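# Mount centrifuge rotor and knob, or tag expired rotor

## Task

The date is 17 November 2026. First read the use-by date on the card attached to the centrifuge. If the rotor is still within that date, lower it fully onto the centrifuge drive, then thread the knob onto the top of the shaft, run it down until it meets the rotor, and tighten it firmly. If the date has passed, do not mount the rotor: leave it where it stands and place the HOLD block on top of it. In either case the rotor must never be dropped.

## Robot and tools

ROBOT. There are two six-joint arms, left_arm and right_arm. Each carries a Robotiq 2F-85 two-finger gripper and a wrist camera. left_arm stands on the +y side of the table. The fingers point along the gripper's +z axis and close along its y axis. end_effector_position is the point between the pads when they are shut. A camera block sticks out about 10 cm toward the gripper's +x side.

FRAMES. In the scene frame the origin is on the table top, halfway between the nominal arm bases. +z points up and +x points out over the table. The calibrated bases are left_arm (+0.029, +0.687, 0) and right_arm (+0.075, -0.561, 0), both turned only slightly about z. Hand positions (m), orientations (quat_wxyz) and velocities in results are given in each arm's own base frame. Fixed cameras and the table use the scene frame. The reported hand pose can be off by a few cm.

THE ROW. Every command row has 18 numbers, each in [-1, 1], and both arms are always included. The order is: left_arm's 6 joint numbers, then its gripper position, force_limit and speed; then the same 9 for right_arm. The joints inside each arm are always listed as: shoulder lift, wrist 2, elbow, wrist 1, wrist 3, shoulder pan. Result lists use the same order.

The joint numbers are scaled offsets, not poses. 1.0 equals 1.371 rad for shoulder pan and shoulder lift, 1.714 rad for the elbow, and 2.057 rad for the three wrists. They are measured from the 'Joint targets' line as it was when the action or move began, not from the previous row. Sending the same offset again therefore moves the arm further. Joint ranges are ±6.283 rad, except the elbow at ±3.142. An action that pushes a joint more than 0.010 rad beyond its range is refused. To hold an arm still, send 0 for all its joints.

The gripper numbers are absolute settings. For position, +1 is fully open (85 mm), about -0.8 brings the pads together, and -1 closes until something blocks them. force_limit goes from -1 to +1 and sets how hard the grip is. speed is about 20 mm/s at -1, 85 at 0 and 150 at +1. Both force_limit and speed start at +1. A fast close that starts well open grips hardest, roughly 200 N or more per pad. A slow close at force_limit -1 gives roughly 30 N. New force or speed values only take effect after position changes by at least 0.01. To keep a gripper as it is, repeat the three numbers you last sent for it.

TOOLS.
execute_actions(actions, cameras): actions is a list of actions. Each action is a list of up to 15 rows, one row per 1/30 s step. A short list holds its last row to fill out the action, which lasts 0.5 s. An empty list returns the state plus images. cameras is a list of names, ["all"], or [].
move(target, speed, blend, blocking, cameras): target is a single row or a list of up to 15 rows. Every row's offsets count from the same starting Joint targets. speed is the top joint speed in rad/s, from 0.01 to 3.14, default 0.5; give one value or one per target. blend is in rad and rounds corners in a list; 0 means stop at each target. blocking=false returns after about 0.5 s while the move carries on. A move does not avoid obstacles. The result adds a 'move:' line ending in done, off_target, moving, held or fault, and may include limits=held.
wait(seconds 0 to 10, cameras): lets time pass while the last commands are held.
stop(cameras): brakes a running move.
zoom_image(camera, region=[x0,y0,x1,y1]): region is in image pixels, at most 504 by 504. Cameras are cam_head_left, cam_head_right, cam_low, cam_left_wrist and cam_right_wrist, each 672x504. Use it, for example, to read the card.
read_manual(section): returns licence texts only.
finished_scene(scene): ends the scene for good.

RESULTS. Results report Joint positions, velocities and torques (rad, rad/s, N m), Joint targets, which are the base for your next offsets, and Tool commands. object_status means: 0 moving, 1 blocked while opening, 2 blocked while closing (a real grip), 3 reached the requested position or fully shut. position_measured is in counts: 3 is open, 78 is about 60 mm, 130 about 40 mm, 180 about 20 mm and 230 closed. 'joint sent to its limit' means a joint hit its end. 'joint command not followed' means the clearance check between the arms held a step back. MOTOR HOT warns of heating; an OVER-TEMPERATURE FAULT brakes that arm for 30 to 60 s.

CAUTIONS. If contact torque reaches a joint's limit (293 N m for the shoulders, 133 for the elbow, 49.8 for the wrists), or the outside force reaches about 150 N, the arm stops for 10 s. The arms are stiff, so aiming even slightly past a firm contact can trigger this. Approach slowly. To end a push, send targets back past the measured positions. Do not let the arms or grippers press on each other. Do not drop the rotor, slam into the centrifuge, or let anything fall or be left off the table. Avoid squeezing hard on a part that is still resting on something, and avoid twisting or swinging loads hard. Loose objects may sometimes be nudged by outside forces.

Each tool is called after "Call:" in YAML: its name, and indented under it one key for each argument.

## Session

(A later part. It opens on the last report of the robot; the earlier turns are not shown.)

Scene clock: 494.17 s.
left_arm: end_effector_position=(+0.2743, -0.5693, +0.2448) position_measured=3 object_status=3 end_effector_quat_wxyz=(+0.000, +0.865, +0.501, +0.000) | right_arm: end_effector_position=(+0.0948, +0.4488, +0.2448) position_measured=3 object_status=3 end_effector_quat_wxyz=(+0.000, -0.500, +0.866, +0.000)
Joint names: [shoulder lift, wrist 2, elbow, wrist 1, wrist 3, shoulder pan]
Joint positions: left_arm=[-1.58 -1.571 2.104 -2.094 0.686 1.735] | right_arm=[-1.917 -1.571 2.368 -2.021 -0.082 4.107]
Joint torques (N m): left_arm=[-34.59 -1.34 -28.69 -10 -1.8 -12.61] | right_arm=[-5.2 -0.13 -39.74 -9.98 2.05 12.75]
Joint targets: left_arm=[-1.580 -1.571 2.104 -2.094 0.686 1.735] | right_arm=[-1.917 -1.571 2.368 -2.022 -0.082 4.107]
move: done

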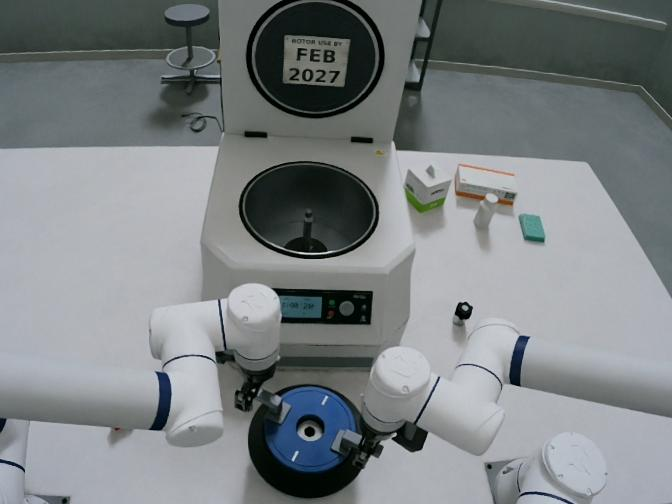

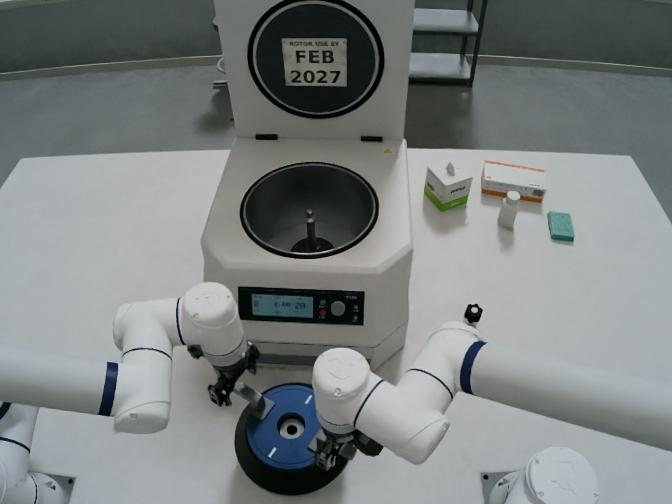

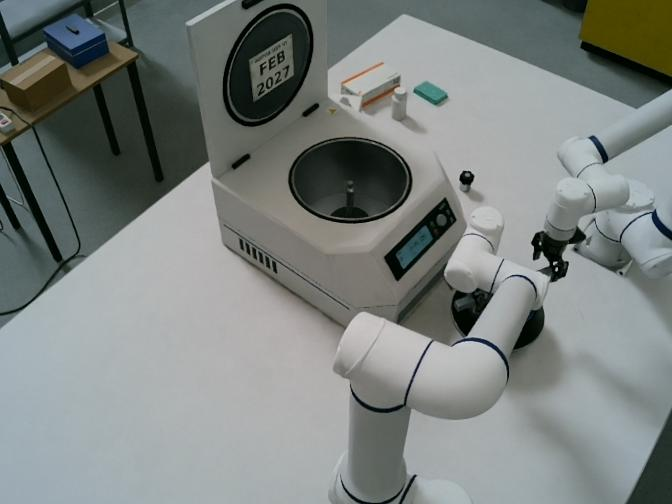

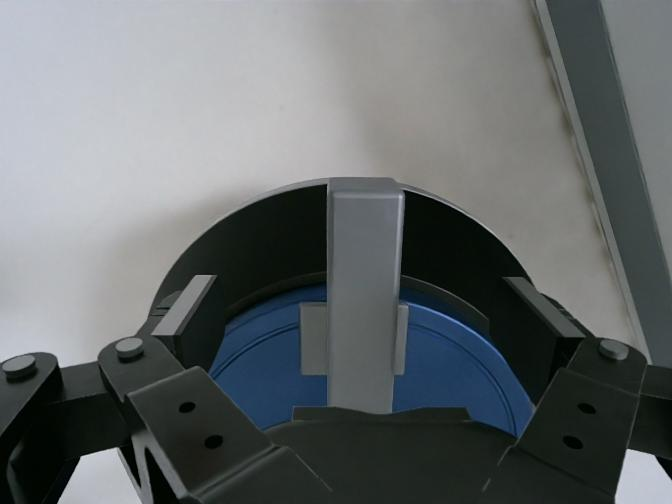

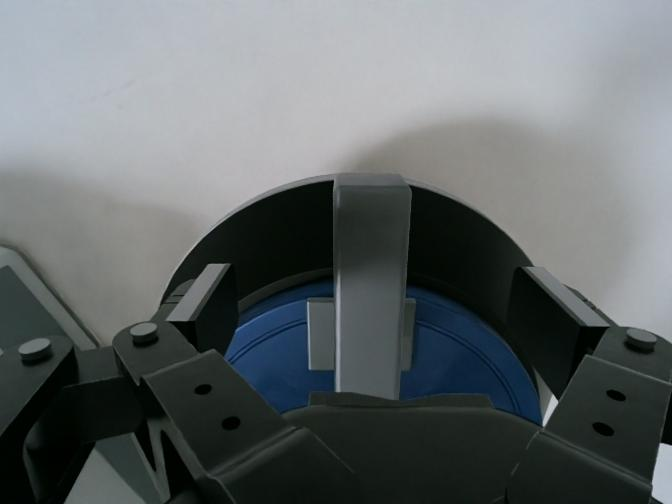

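Call:
move:
  target:
    - [0.0270,0,0.0175,-0.0328,0.0019,0.0035,1,1,1,0.0270,0,0.0251,-0.0389,0,0,1,1,1]
  speed: 0.15
  cameras: ["all"]

Call:
zoom_image:
  camera: "cam_head_left"
  region: [220, 360, 400, 500]

Call:
zoom_image:
  camera: "cam_low"
  region: [500, 210, 600, 310]

Scene clock: 526.60 s.
left_arm: end_effector_position=(+0.2775, -0.5705, +0.2122) position_measured=3 object_status=3 end_effector_quat_wxyz=(+0.000, +0.865, +0.501, +0.000) | right_arm: end_effector_position=(+0.0948, +0.4488, +0.2119) position_measured=3 object_status=3 end_effector_quat_wxyz=(+0.000, -0.500, +0.866, +0.000)
Joint names: [shoulder lift, wrist 2, elbow, wrist 1, wrist 3, shoulder pan]
Joint positions: left_arm=[-1.543 -1.571 2.134 -2.161 0.69 1.74] | right_arm=[-1.88 -1.571 2.411 -2.101 -0.082 4.107]
Joint torques (N m): left_arm=[-38.29 -1.94 -28.6 -9.51 1.71 5.85] | right_arm=[-7.1 0.07 -39.44 -9.29 2.03 10.81]
Joint targets: left_arm=[-1.543 -1.571 2.134 -2.162 0.690 1.740] | right_arm=[-1.880 -1.571 2.411 -2.102 -0.082 4.107]
move: done

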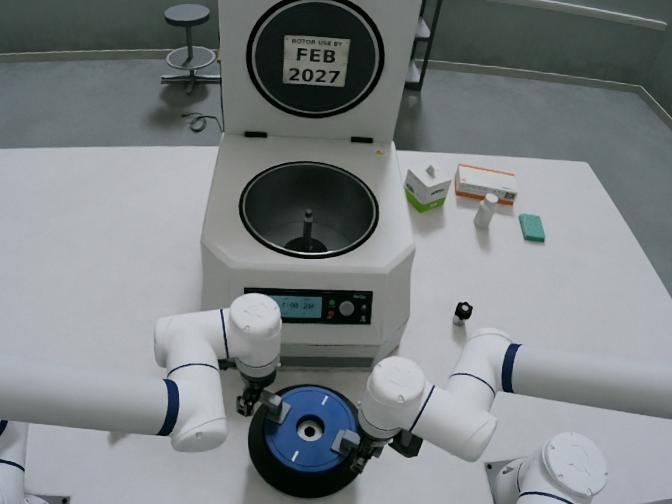

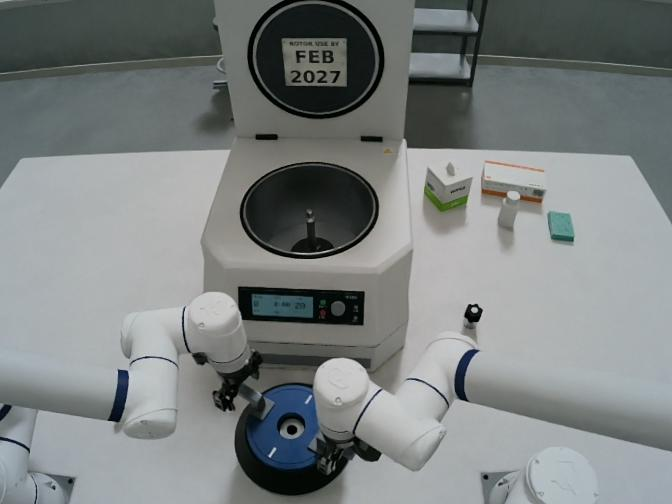

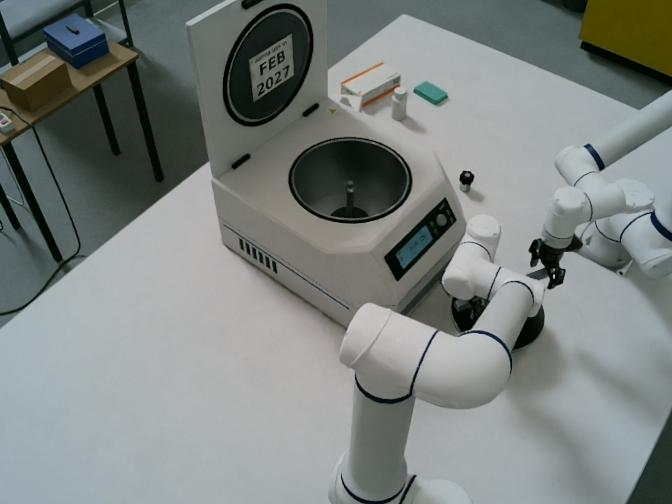

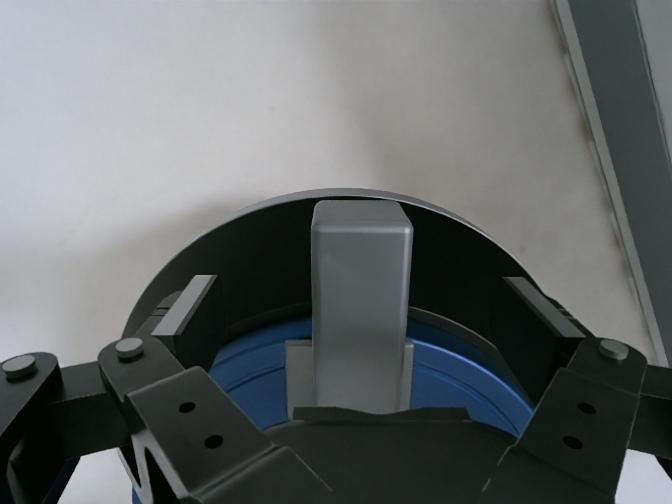

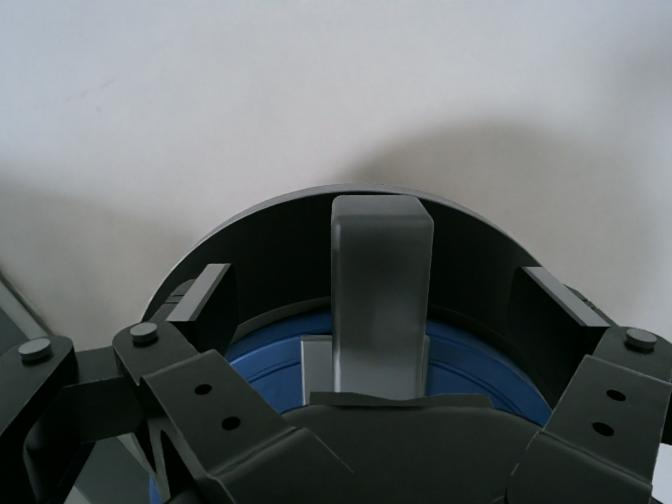

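Scaled by 2.800 from the camera's 672x504 image, which has a finer 960x720 frame.

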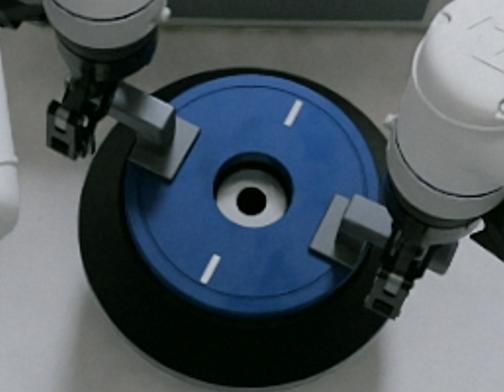

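Scaled by 5.040 from the camera's 672x504 image, which has a finer 960x720 frame.

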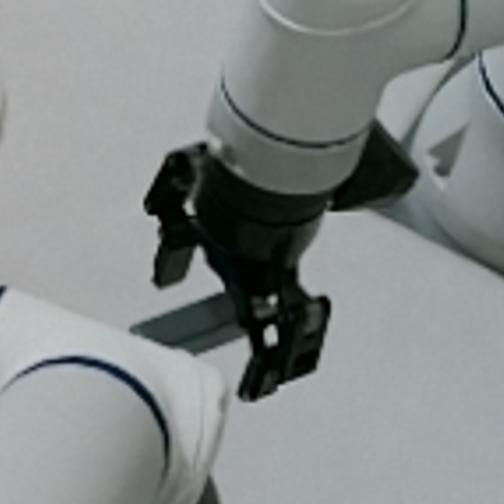

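Call:
move:
  target: [0,0,0,0,0,0,-1,0.1,-1,0,0,0,0,0,0,-1,0.1,-1]
  cameras: ["cam_left_wrist","cam_right_wrist"]

Scene clock: 543.87 s.
left_arm: end_effector_position=(+0.2775, -0.5705, +0.2120) position_measured=172 object_status=0 end_effector_quat_wxyz=(+0.000, +0.865, +0.501, +0.000) | right_arm: end_effector_position=(+0.0948, +0.4488, +0.2117) position_measured=172 object_status=0 end_effector_quat_wxyz=(+0.000, -0.500, +0.866, +0.000)
Joint names: [shoulder lift, wrist 2, elbow, wrist 1, wrist 3, shoulder pan]
Joint positions: left_arm=[-1.543 -1.571 2.134 -2.162 0.69 1.74] | right_arm=[-1.88 -1.571 2.411 -2.102 -0.082 4.107]
Joint torques (N m): left_arm=[-38.14 3 -30.06 -9.65 1.12 8.08] | right_arm=[-5.27 0.45 -39.31 -7.74 1.94 1.06]
Joint targets: left_arm=[-1.543 -1.571 2.134 -2.162 0.690 1.740] | right_arm=[-1.880 -1.571 2.411 -2.102 -0.082 4.107]
move: done
Images, in order (width x height): cam_left_wrist 672x504, cam_right_wrist 672x504.

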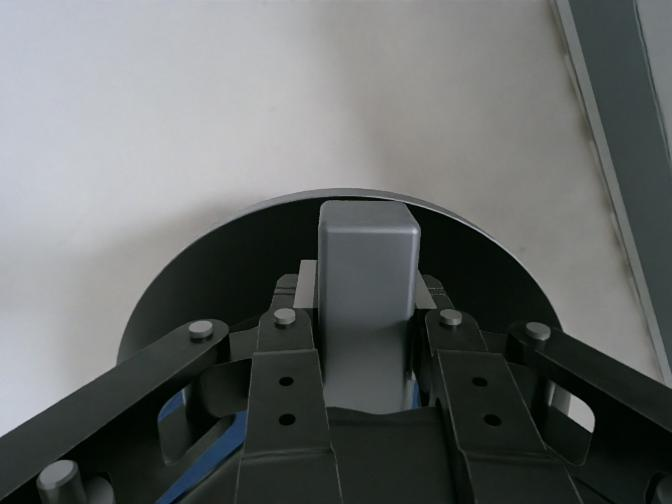

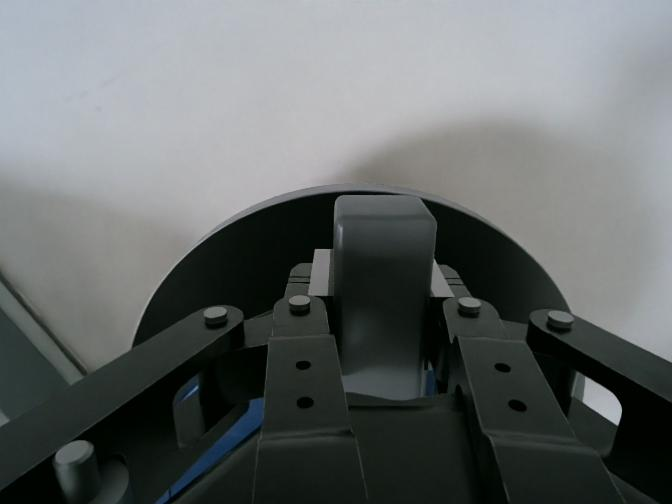

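Call:
move:
  target: [-0.01743,0,-0.01371,0.02314,0,0,-1,0.1,-1,-0.01977,0,-0.01721,0.02761,0,0,-1,0.1,-1]
  speed: 0.06
  cameras: ["all"]

Call:
zoom_image:
  camera: "cam_head_left"
  region: [220, 360, 400, 500]

Call:
zoom_image:
  camera: "cam_low"
  region: [430, 240, 570, 370]

Scene clock: 560.87 s.
left_arm: end_effector_position=(+0.2775, -0.5703, +0.2350) position_measured=172 object_status=2 end_effector_quat_wxyz=(+0.000, +0.865, +0.501, +0.000) | right_arm: end_effector_position=(+0.0947, +0.4486, +0.2346) position_measured=172 object_status=2 end_effector_quat_wxyz=(+0.000, -0.500, +0.866, +0.000)
Joint names: [shoulder lift, wrist 2, elbow, wrist 1, wrist 3, shoulder pan]
Joint positions: left_arm=[-1.567 -1.571 2.111 -2.114 0.69 1.74] | right_arm=[-1.907 -1.571 2.382 -2.045 -0.082 4.107]
Joint torques (N m): left_arm=[-120.27 2.5 -50.78 3.14 -0.95 6.03] | right_arm=[-45.04 0.45 -56.19 5.53 0.51 -5.96]
Joint targets: left_arm=[-1.567 -1.571 2.111 -2.114 0.690 1.740] | right_arm=[-1.907 -1.571 2.382 -2.045 -0.082 4.107]
move: done

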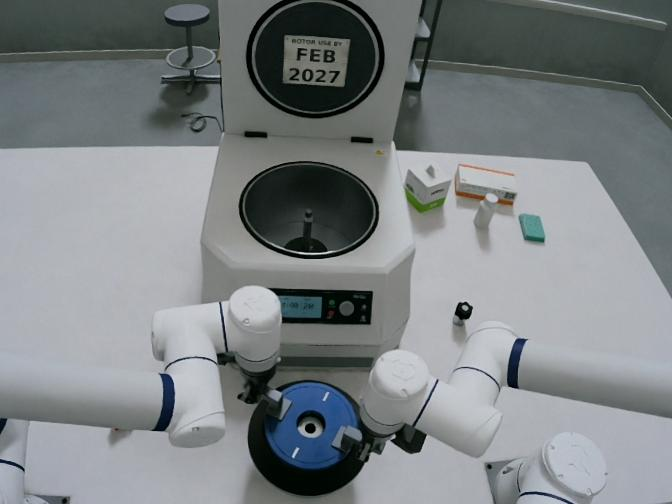

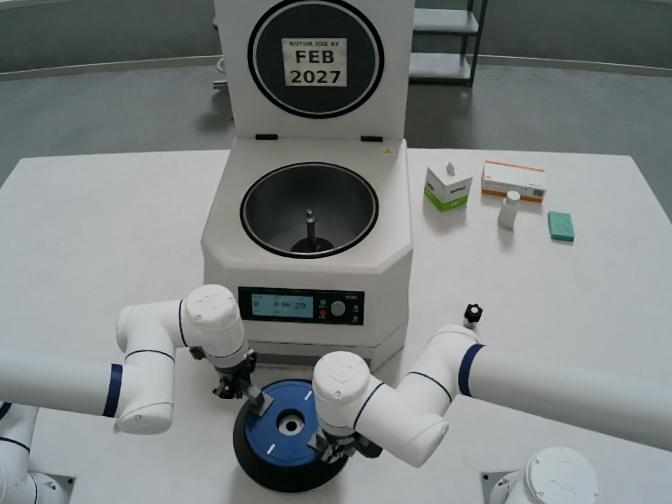

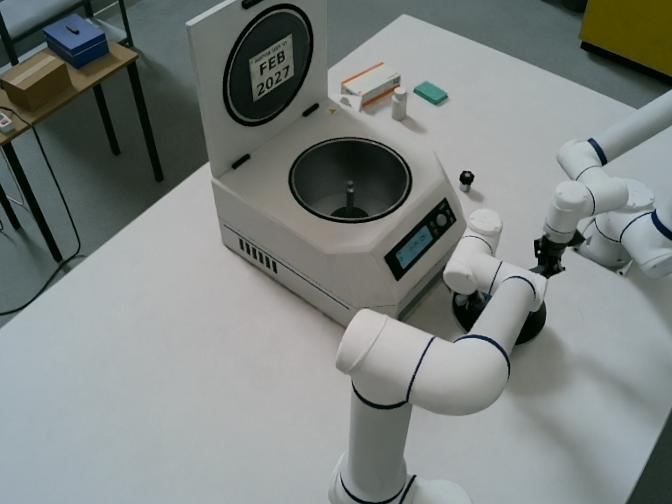

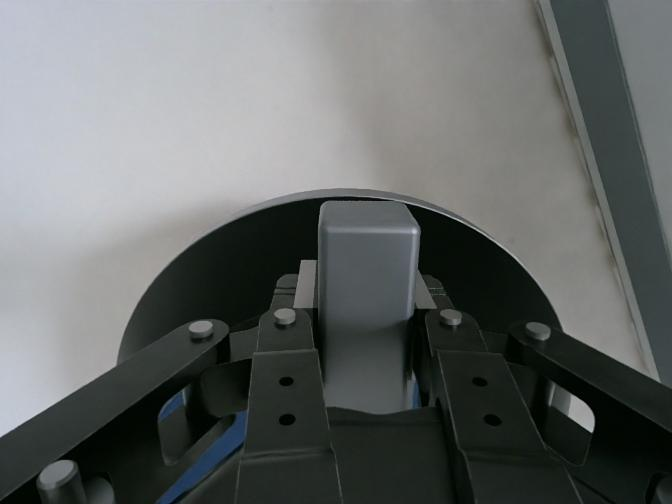

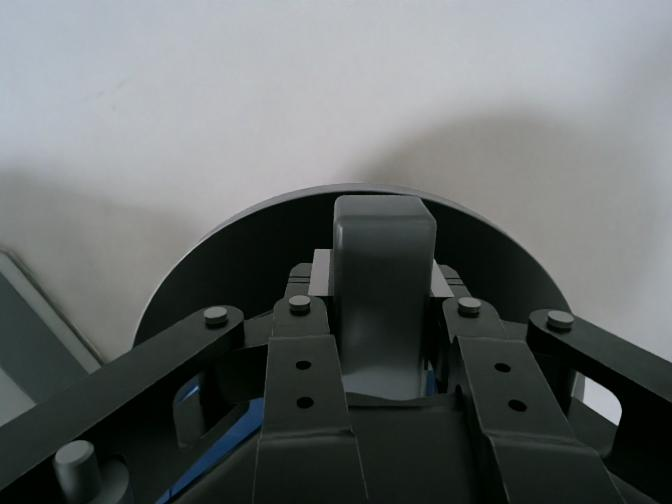

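Scaled by 2.800 from the camera's 672x504 image, which has a finer 960x720 frame.

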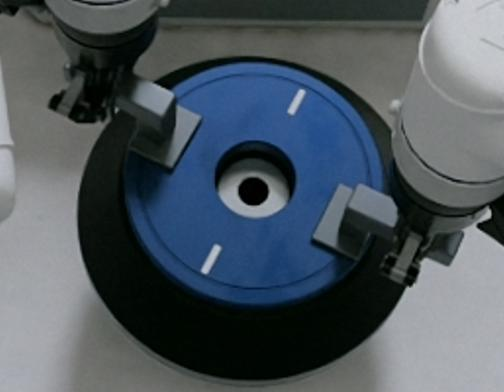

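Scaled by 3.600 from the camera's 672x504 image, which has a finer 960x720 frame.

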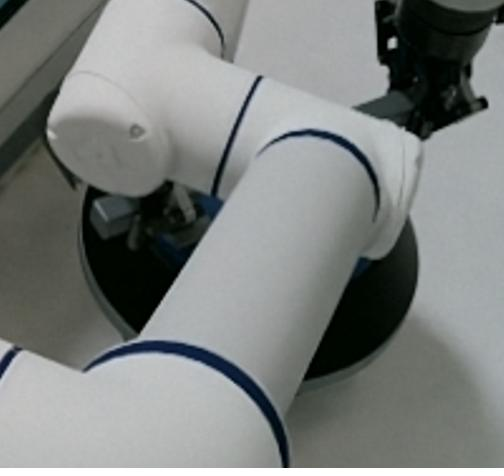

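Call:
move:
  target:
    - [-0.0405,0,-0.0438,0.0631,0,0,-1,0.1,-1,-0.0417,0,-0.0530,0.0716,0,0,-1,0.1,-1]
    - [-0.0696,0,-0.0932,0.1236,0,0,-1,0.1,-1,-0.0671,0,-0.1106,0.1365,0,0,-1,0.1,-1]
    - [-0.0881,0,-0.1483,0.1819,0,0,-1,0.1,-1,-0.0792,0,-0.1724,0.1961,0,0,-1,0.1,-1]
    - [-0.0969,0,-0.2090,0.2384,0,0,-1,0.1,-1,-0.0803,0,-0.2384,0.2518,0,0,-1,0.1,-1]
    - [-0.0964,0,-0.2757,0.2936,0,0,-1,0.1,-1,-0.0722,0,-0.3086,0.3049,0,0,-1,0.1,-1]
  speed: 0.25
  blend: [0.02,0.02,0.02,0.02,0]
  cameras: ["all"]

Scene clock: 587.77 s.
left_arm: end_effector_position=(+0.2775, -0.5707, +0.5602) position_measured=172 object_status=2 end_effector_quat_wxyz=(+0.000, +0.865, +0.501, +0.000) | right_arm: end_effector_position=(+0.0949, +0.4488, +0.5600) position_measured=172 object_status=2 end_effector_quat_wxyz=(+0.000, -0.500, +0.866, +0.000)
Joint names: [shoulder lift, wrist 2, elbow, wrist 1, wrist 3, shoulder pan]
Joint positions: left_arm=[-1.699 -1.571 1.638 -1.51 0.69 1.74] | right_arm=[-2.006 -1.571 1.853 -1.418 -0.082 4.107]
Joint torques (N m): left_arm=[-62.1 0.85 -73.12 -6.98 -0.43 -8.41] | right_arm=[-19.75 0.73 -82.36 -5.01 -1.04 -6.63]
Joint targets: left_arm=[-1.699 -1.571 1.638 -1.510 0.690 1.740] | right_arm=[-2.006 -1.571 1.853 -1.418 -0.082 4.107]
move: done

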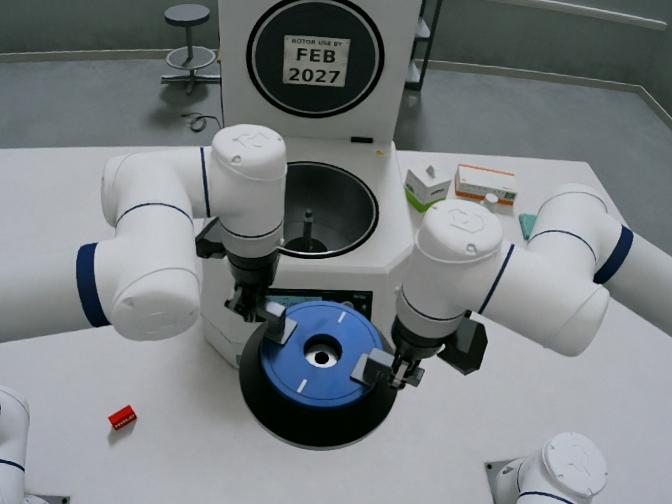

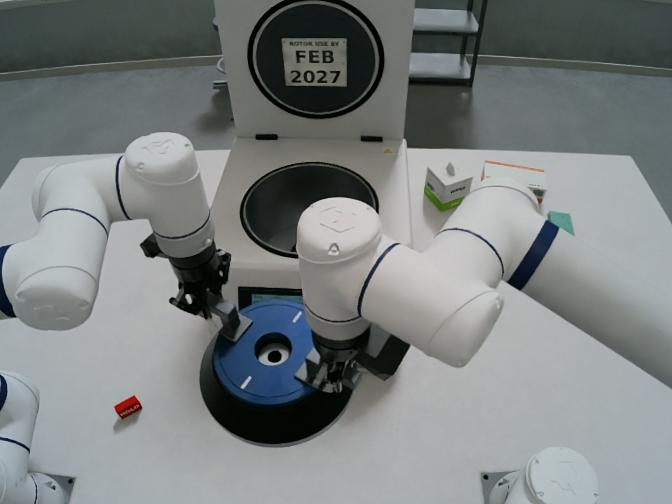

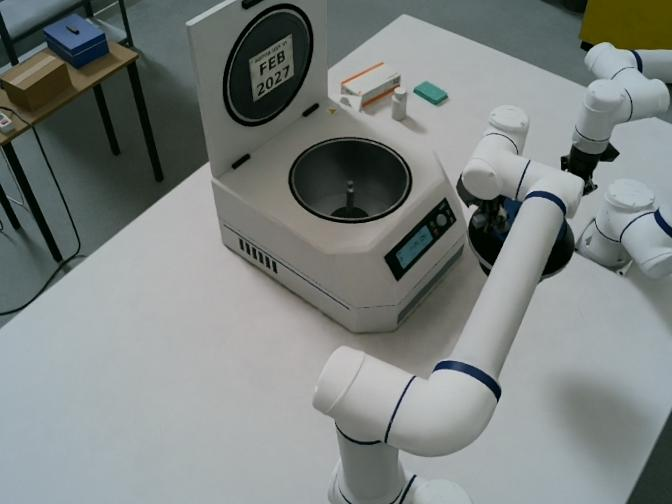

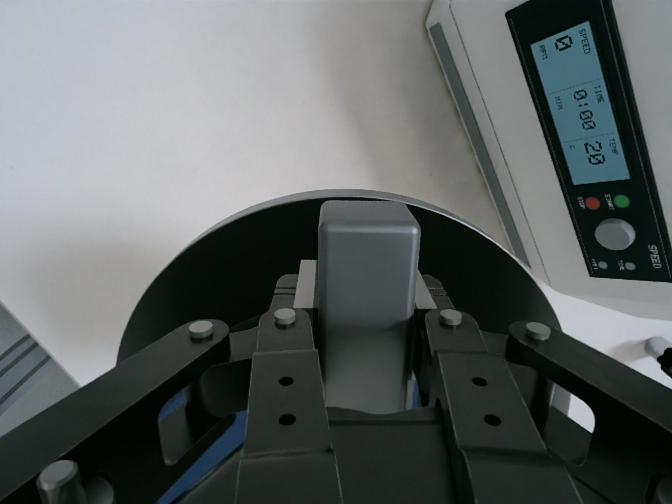

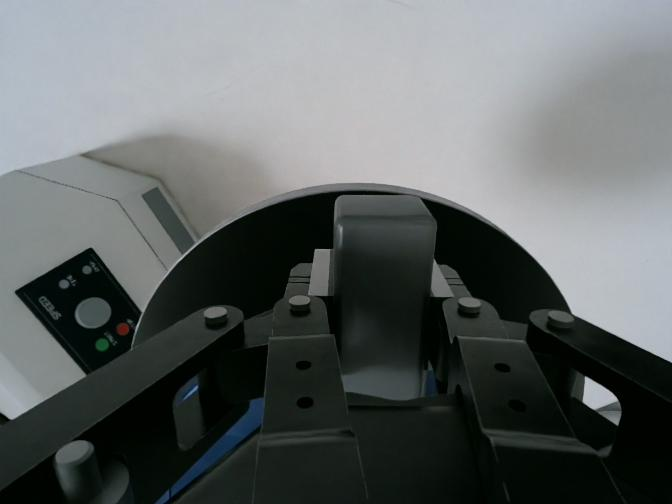

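Call:
move:
  target:
    - [0.0478,0,-0.0343,-0.0032,0.0632,0.0818,-1,0.1,-1,0.0245,0,-0.0109,-0.0071,-0.0534,-0.0931,-1,0.1,-1]
    - [0.1023,0,-0.0766,-0.0042,0.1211,0.1555,-1,0.1,-1,0.0604,0,-0.0282,-0.0167,-0.0973,-0.1721,-1,0.1,-1]
    - [0.1622,0,-0.1274,-0.0019,0.1737,0.2215,-1,0.1,-1,0.1056,0,-0.0520,-0.0270,-0.1328,-0.2384,-1,0.1,-1]
    - [0.2276,0,-0.1873,0.0045,0.2213,0.2798,-1,0.1,-1,0.1580,0,-0.0824,-0.0365,-0.1606,-0.2932,-1,0.1,-1]
  speed: 0.25
  blend: [0.02,0.02,0.02,0]
  cameras: ["all"]

Scene clock: 665.63 s.
left_arm: end_effector_position=(+0.5709, -0.5876, +0.5602) position_measured=172 object_status=2 end_effector_quat_wxyz=(+0.000, +0.883, +0.470, +0.000) | right_arm: end_effector_position=(+0.3734, +0.4458, +0.5601) position_measured=172 object_status=2 end_effector_quat_wxyz=(+0.000, -0.469, +0.883, +0.000)
Joint names: [shoulder lift, wrist 2, elbow, wrist 1, wrist 3, shoulder pan]
Joint positions: left_arm=[-1.388 -1.571 1.317 -1.501 1.145 2.124] | right_arm=[-1.789 -1.571 1.712 -1.493 -0.412 3.705]
Joint torques (N m): left_arm=[-93.97 -19.22 -82.29 -23.29 1.81 -57.32] | right_arm=[-14.68 7.77 -101.96 -38.76 -3.16 -8.9]
Joint targets: left_arm=[-1.387 -1.571 1.317 -1.501 1.145 2.124] | right_arm=[-1.789 -1.571 1.711 -1.493 -0.412 3.705]
move: done

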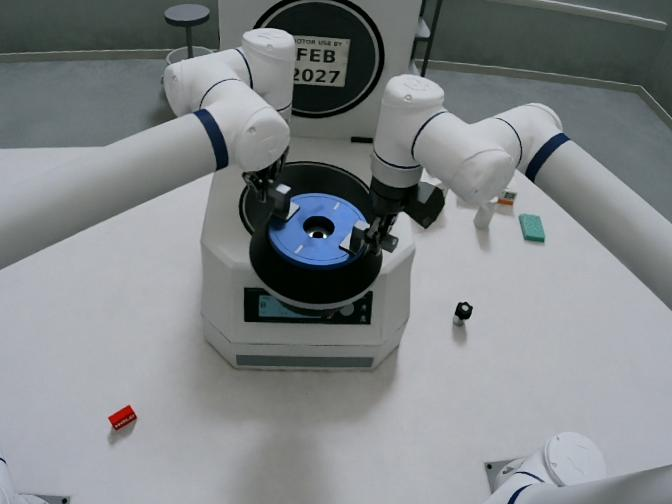

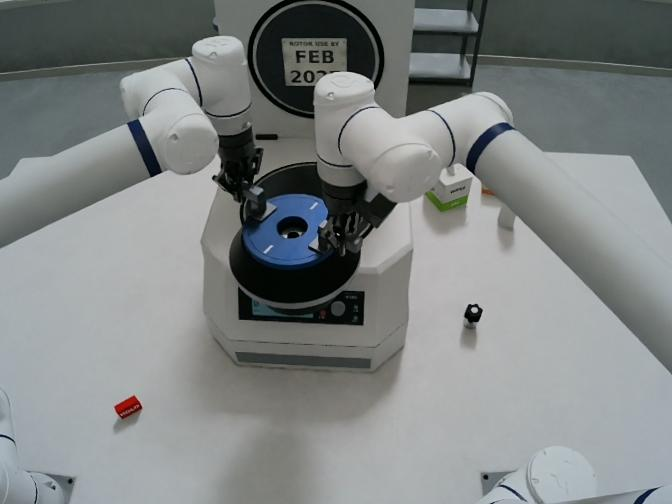

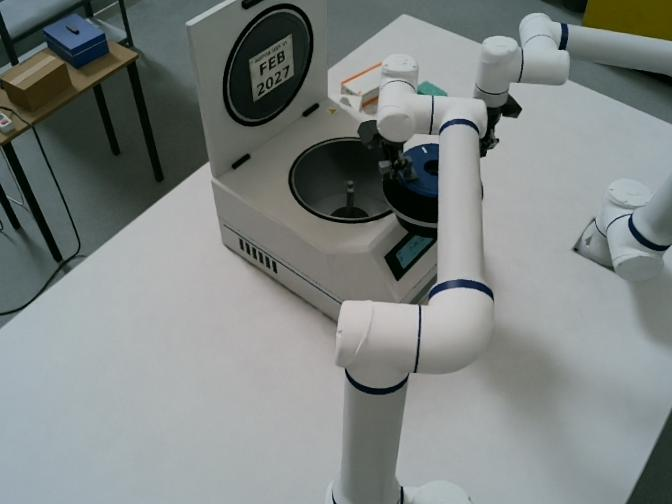

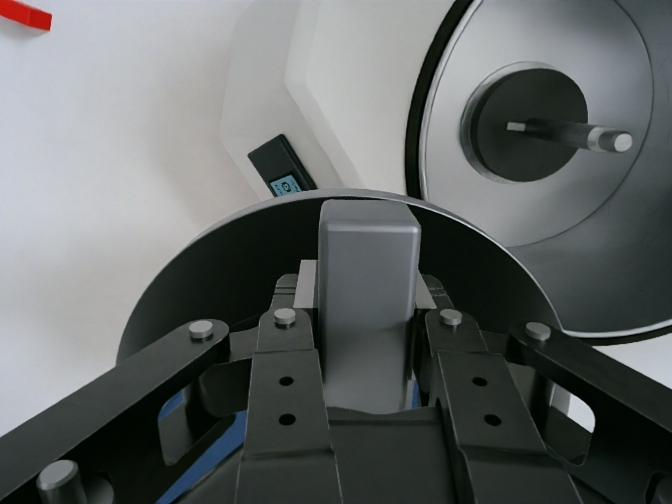

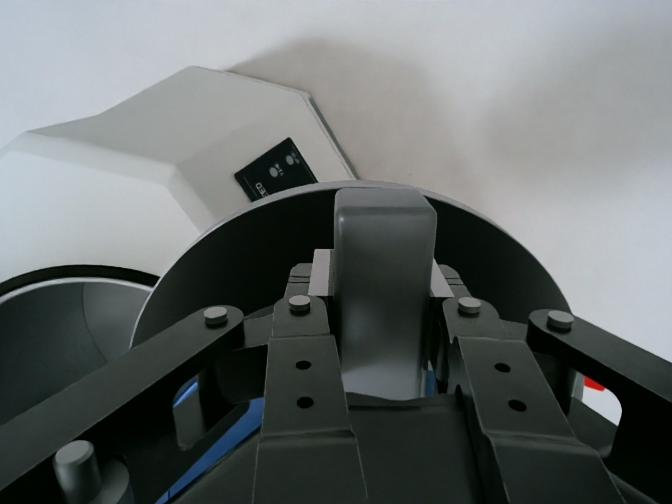

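Call:
move:
  target: [-0.00032,0,0.0003,-0.00004,0.00067,0.0010,-1,0.1,-1,-0.0015,0,0.00092,0.00023,-0.00042,-0.00063,-1,0.1,-1]
  speed: 0.05
  cameras: ["cam_right_wrist"]

Scene clock: 692.90 s.
left_arm: end_effector_position=(+0.5717, -0.5868, +0.5602) position_measured=172 object_status=2 end_effector_quat_wxyz=(+0.000, +0.883, +0.470, +0.000) | right_arm: end_effector_position=(+0.3730, +0.4449, +0.5601) position_measured=172 object_status=2 end_effector_quat_wxyz=(+0.000, -0.469, +0.883, +0.000)
Joint names: [shoulder lift, wrist 2, elbow, wrist 1, wrist 3, shoulder pan]
Joint positions: left_arm=[-1.388 -1.572 1.317 -1.501 1.146 2.125] | right_arm=[-1.791 -1.571 1.713 -1.492 -0.413 3.704]
Joint torques (N m): left_arm=[-158.08 -4.9 -58.01 -18.06 2.01 -4.94] | right_arm=[-56.1 2.68 -74.38 -14.98 -2.34 -14.47]
Joint targets: left_arm=[-1.388 -1.571 1.317 -1.501 1.146 2.125] | right_arm=[-1.791 -1.571 1.713 -1.492 -0.413 3.704]
move: done
Images, in order (width x height): cam_right_wrist 672x504.

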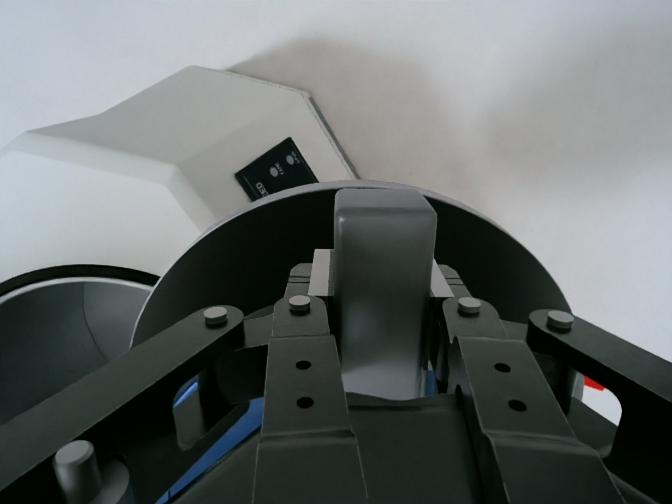

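Call:
move:
  target:
    - [0.0702,0,-0.0701,0.0117,0.0435,0.0522,-1,0.1,-1,0.0579,0,-0.0373,-0.0075,-0.0217,-0.0456,-1,0.1,-1]
    - [0.1473,0,-0.1536,0.0298,0.0830,0.0985,-1,0.1,-1,0.1200,0,-0.0817,-0.0119,-0.0383,-0.0836,-1,0.1,-1]
    - [0.2342,0,-0.2556,0.0569,0.1191,0.1395,-1,0.1,-1,0.1857,0,-0.1337,-0.0124,-0.0508,-0.1154,-1,0.1,-1]
    - [0.3387,0,-0.3897,0.0989,0.1521,0.1760,-1,0.1,-1,0.2547,0,-0.1938,-0.0083,-0.0600,-0.1422,-1,0.1,-1]
  speed: 0.3
  blend: [0.02,0.02,0.02,0]
  cameras: ["all"]

Call:
zoom_image:
  camera: "cam_head_left"
  region: [230, 120, 400, 270]

Call:
zoom_image:
  camera: "cam_head_right"
  region: [230, 120, 400, 270]

Call:
zoom_image:
  camera: "cam_low"
  region: [270, 80, 440, 230]

Scene clock: 732.37 s.
left_arm: end_effector_position=(+0.8662, -0.6003, +0.5603) position_measured=172 object_status=2 end_effector_quat_wxyz=(+0.000, +0.899, +0.438, +0.000) | right_arm: end_effector_position=(+0.6518, +0.4411, +0.5601) position_measured=172 object_status=2 end_effector_quat_wxyz=(+0.000, -0.437, +0.899, +0.000)
Joint names: [shoulder lift, wrist 2, elbow, wrist 1, wrist 3, shoulder pan]
Joint positions: left_arm=[-0.923 -1.571 0.65 -1.298 1.459 2.366] | right_arm=[-1.442 -1.571 1.381 -1.509 -0.537 3.509]
Joint torques (N m): left_arm=[-178.72 1.54 -72.13 -8.18 2.15 20.66] | right_arm=[-90.62 -0.19 -82.47 -3.97 -2.32 -18.91]
Joint targets: left_arm=[-0.923 -1.571 0.649 -1.298 1.459 2.367] | right_arm=[-1.442 -1.571 1.381 -1.509 -0.537 3.509]
move: done

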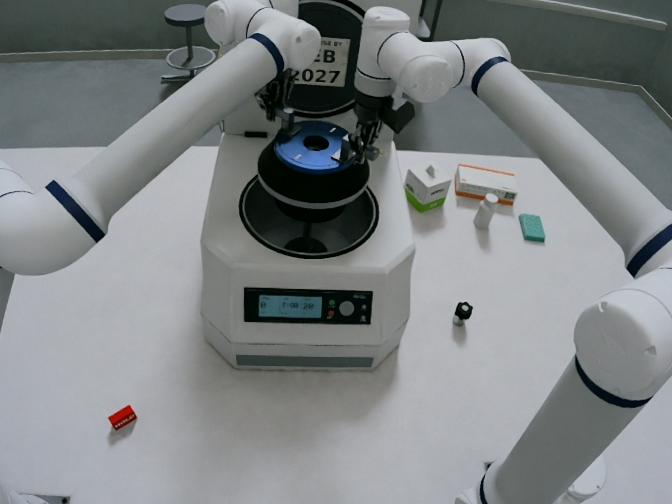

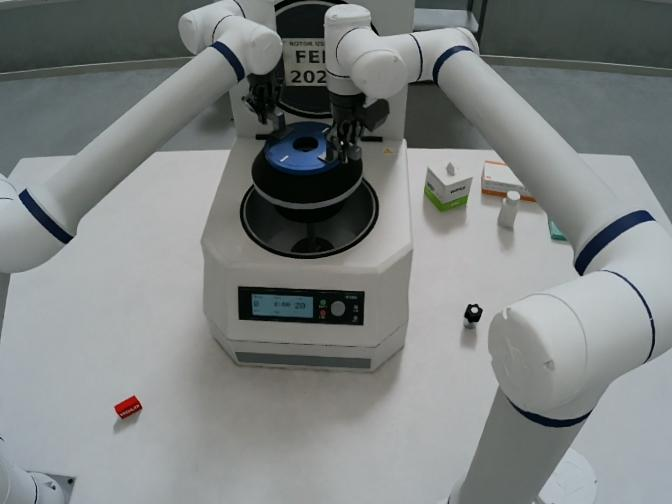

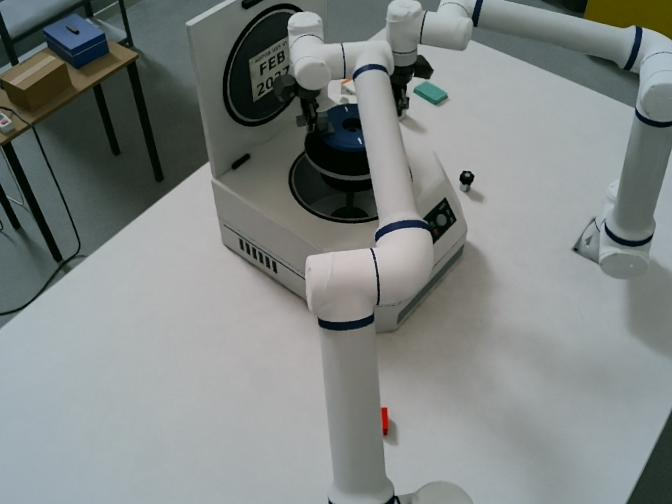

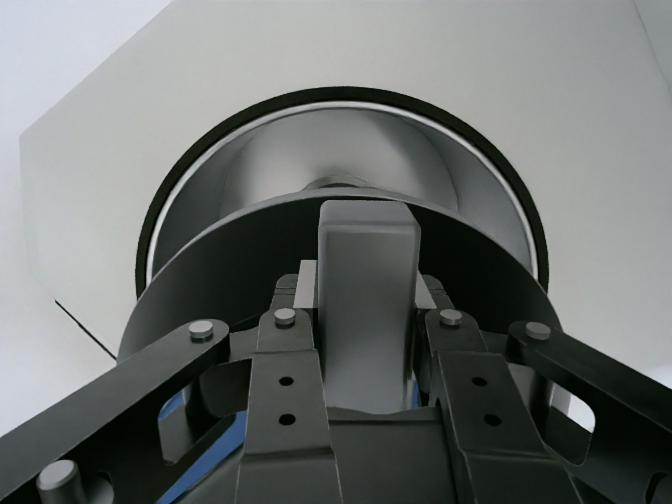

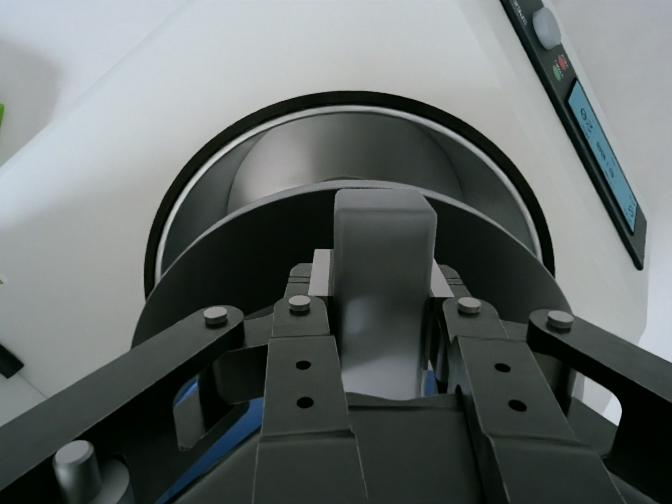

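Scaled by 2.965 from the camera's 672x504 image, which has a finer 960x720 frame.

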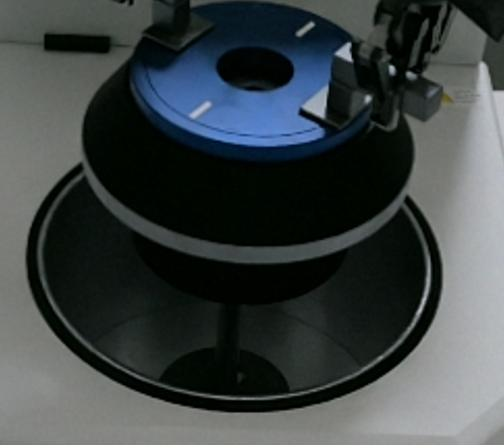

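Scaled by 2.965 from the camera's 672x504 image, which has a finer 960x720 frame.

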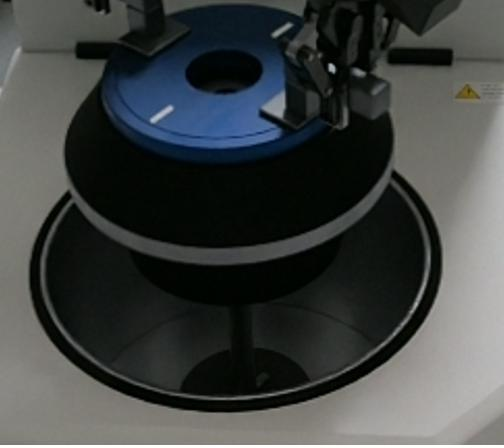

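Scaled by 2.965 from the camera's 672x504 image, which has a finer 960x720 frame.

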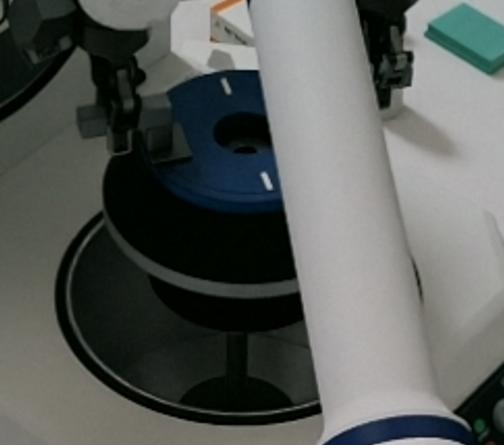

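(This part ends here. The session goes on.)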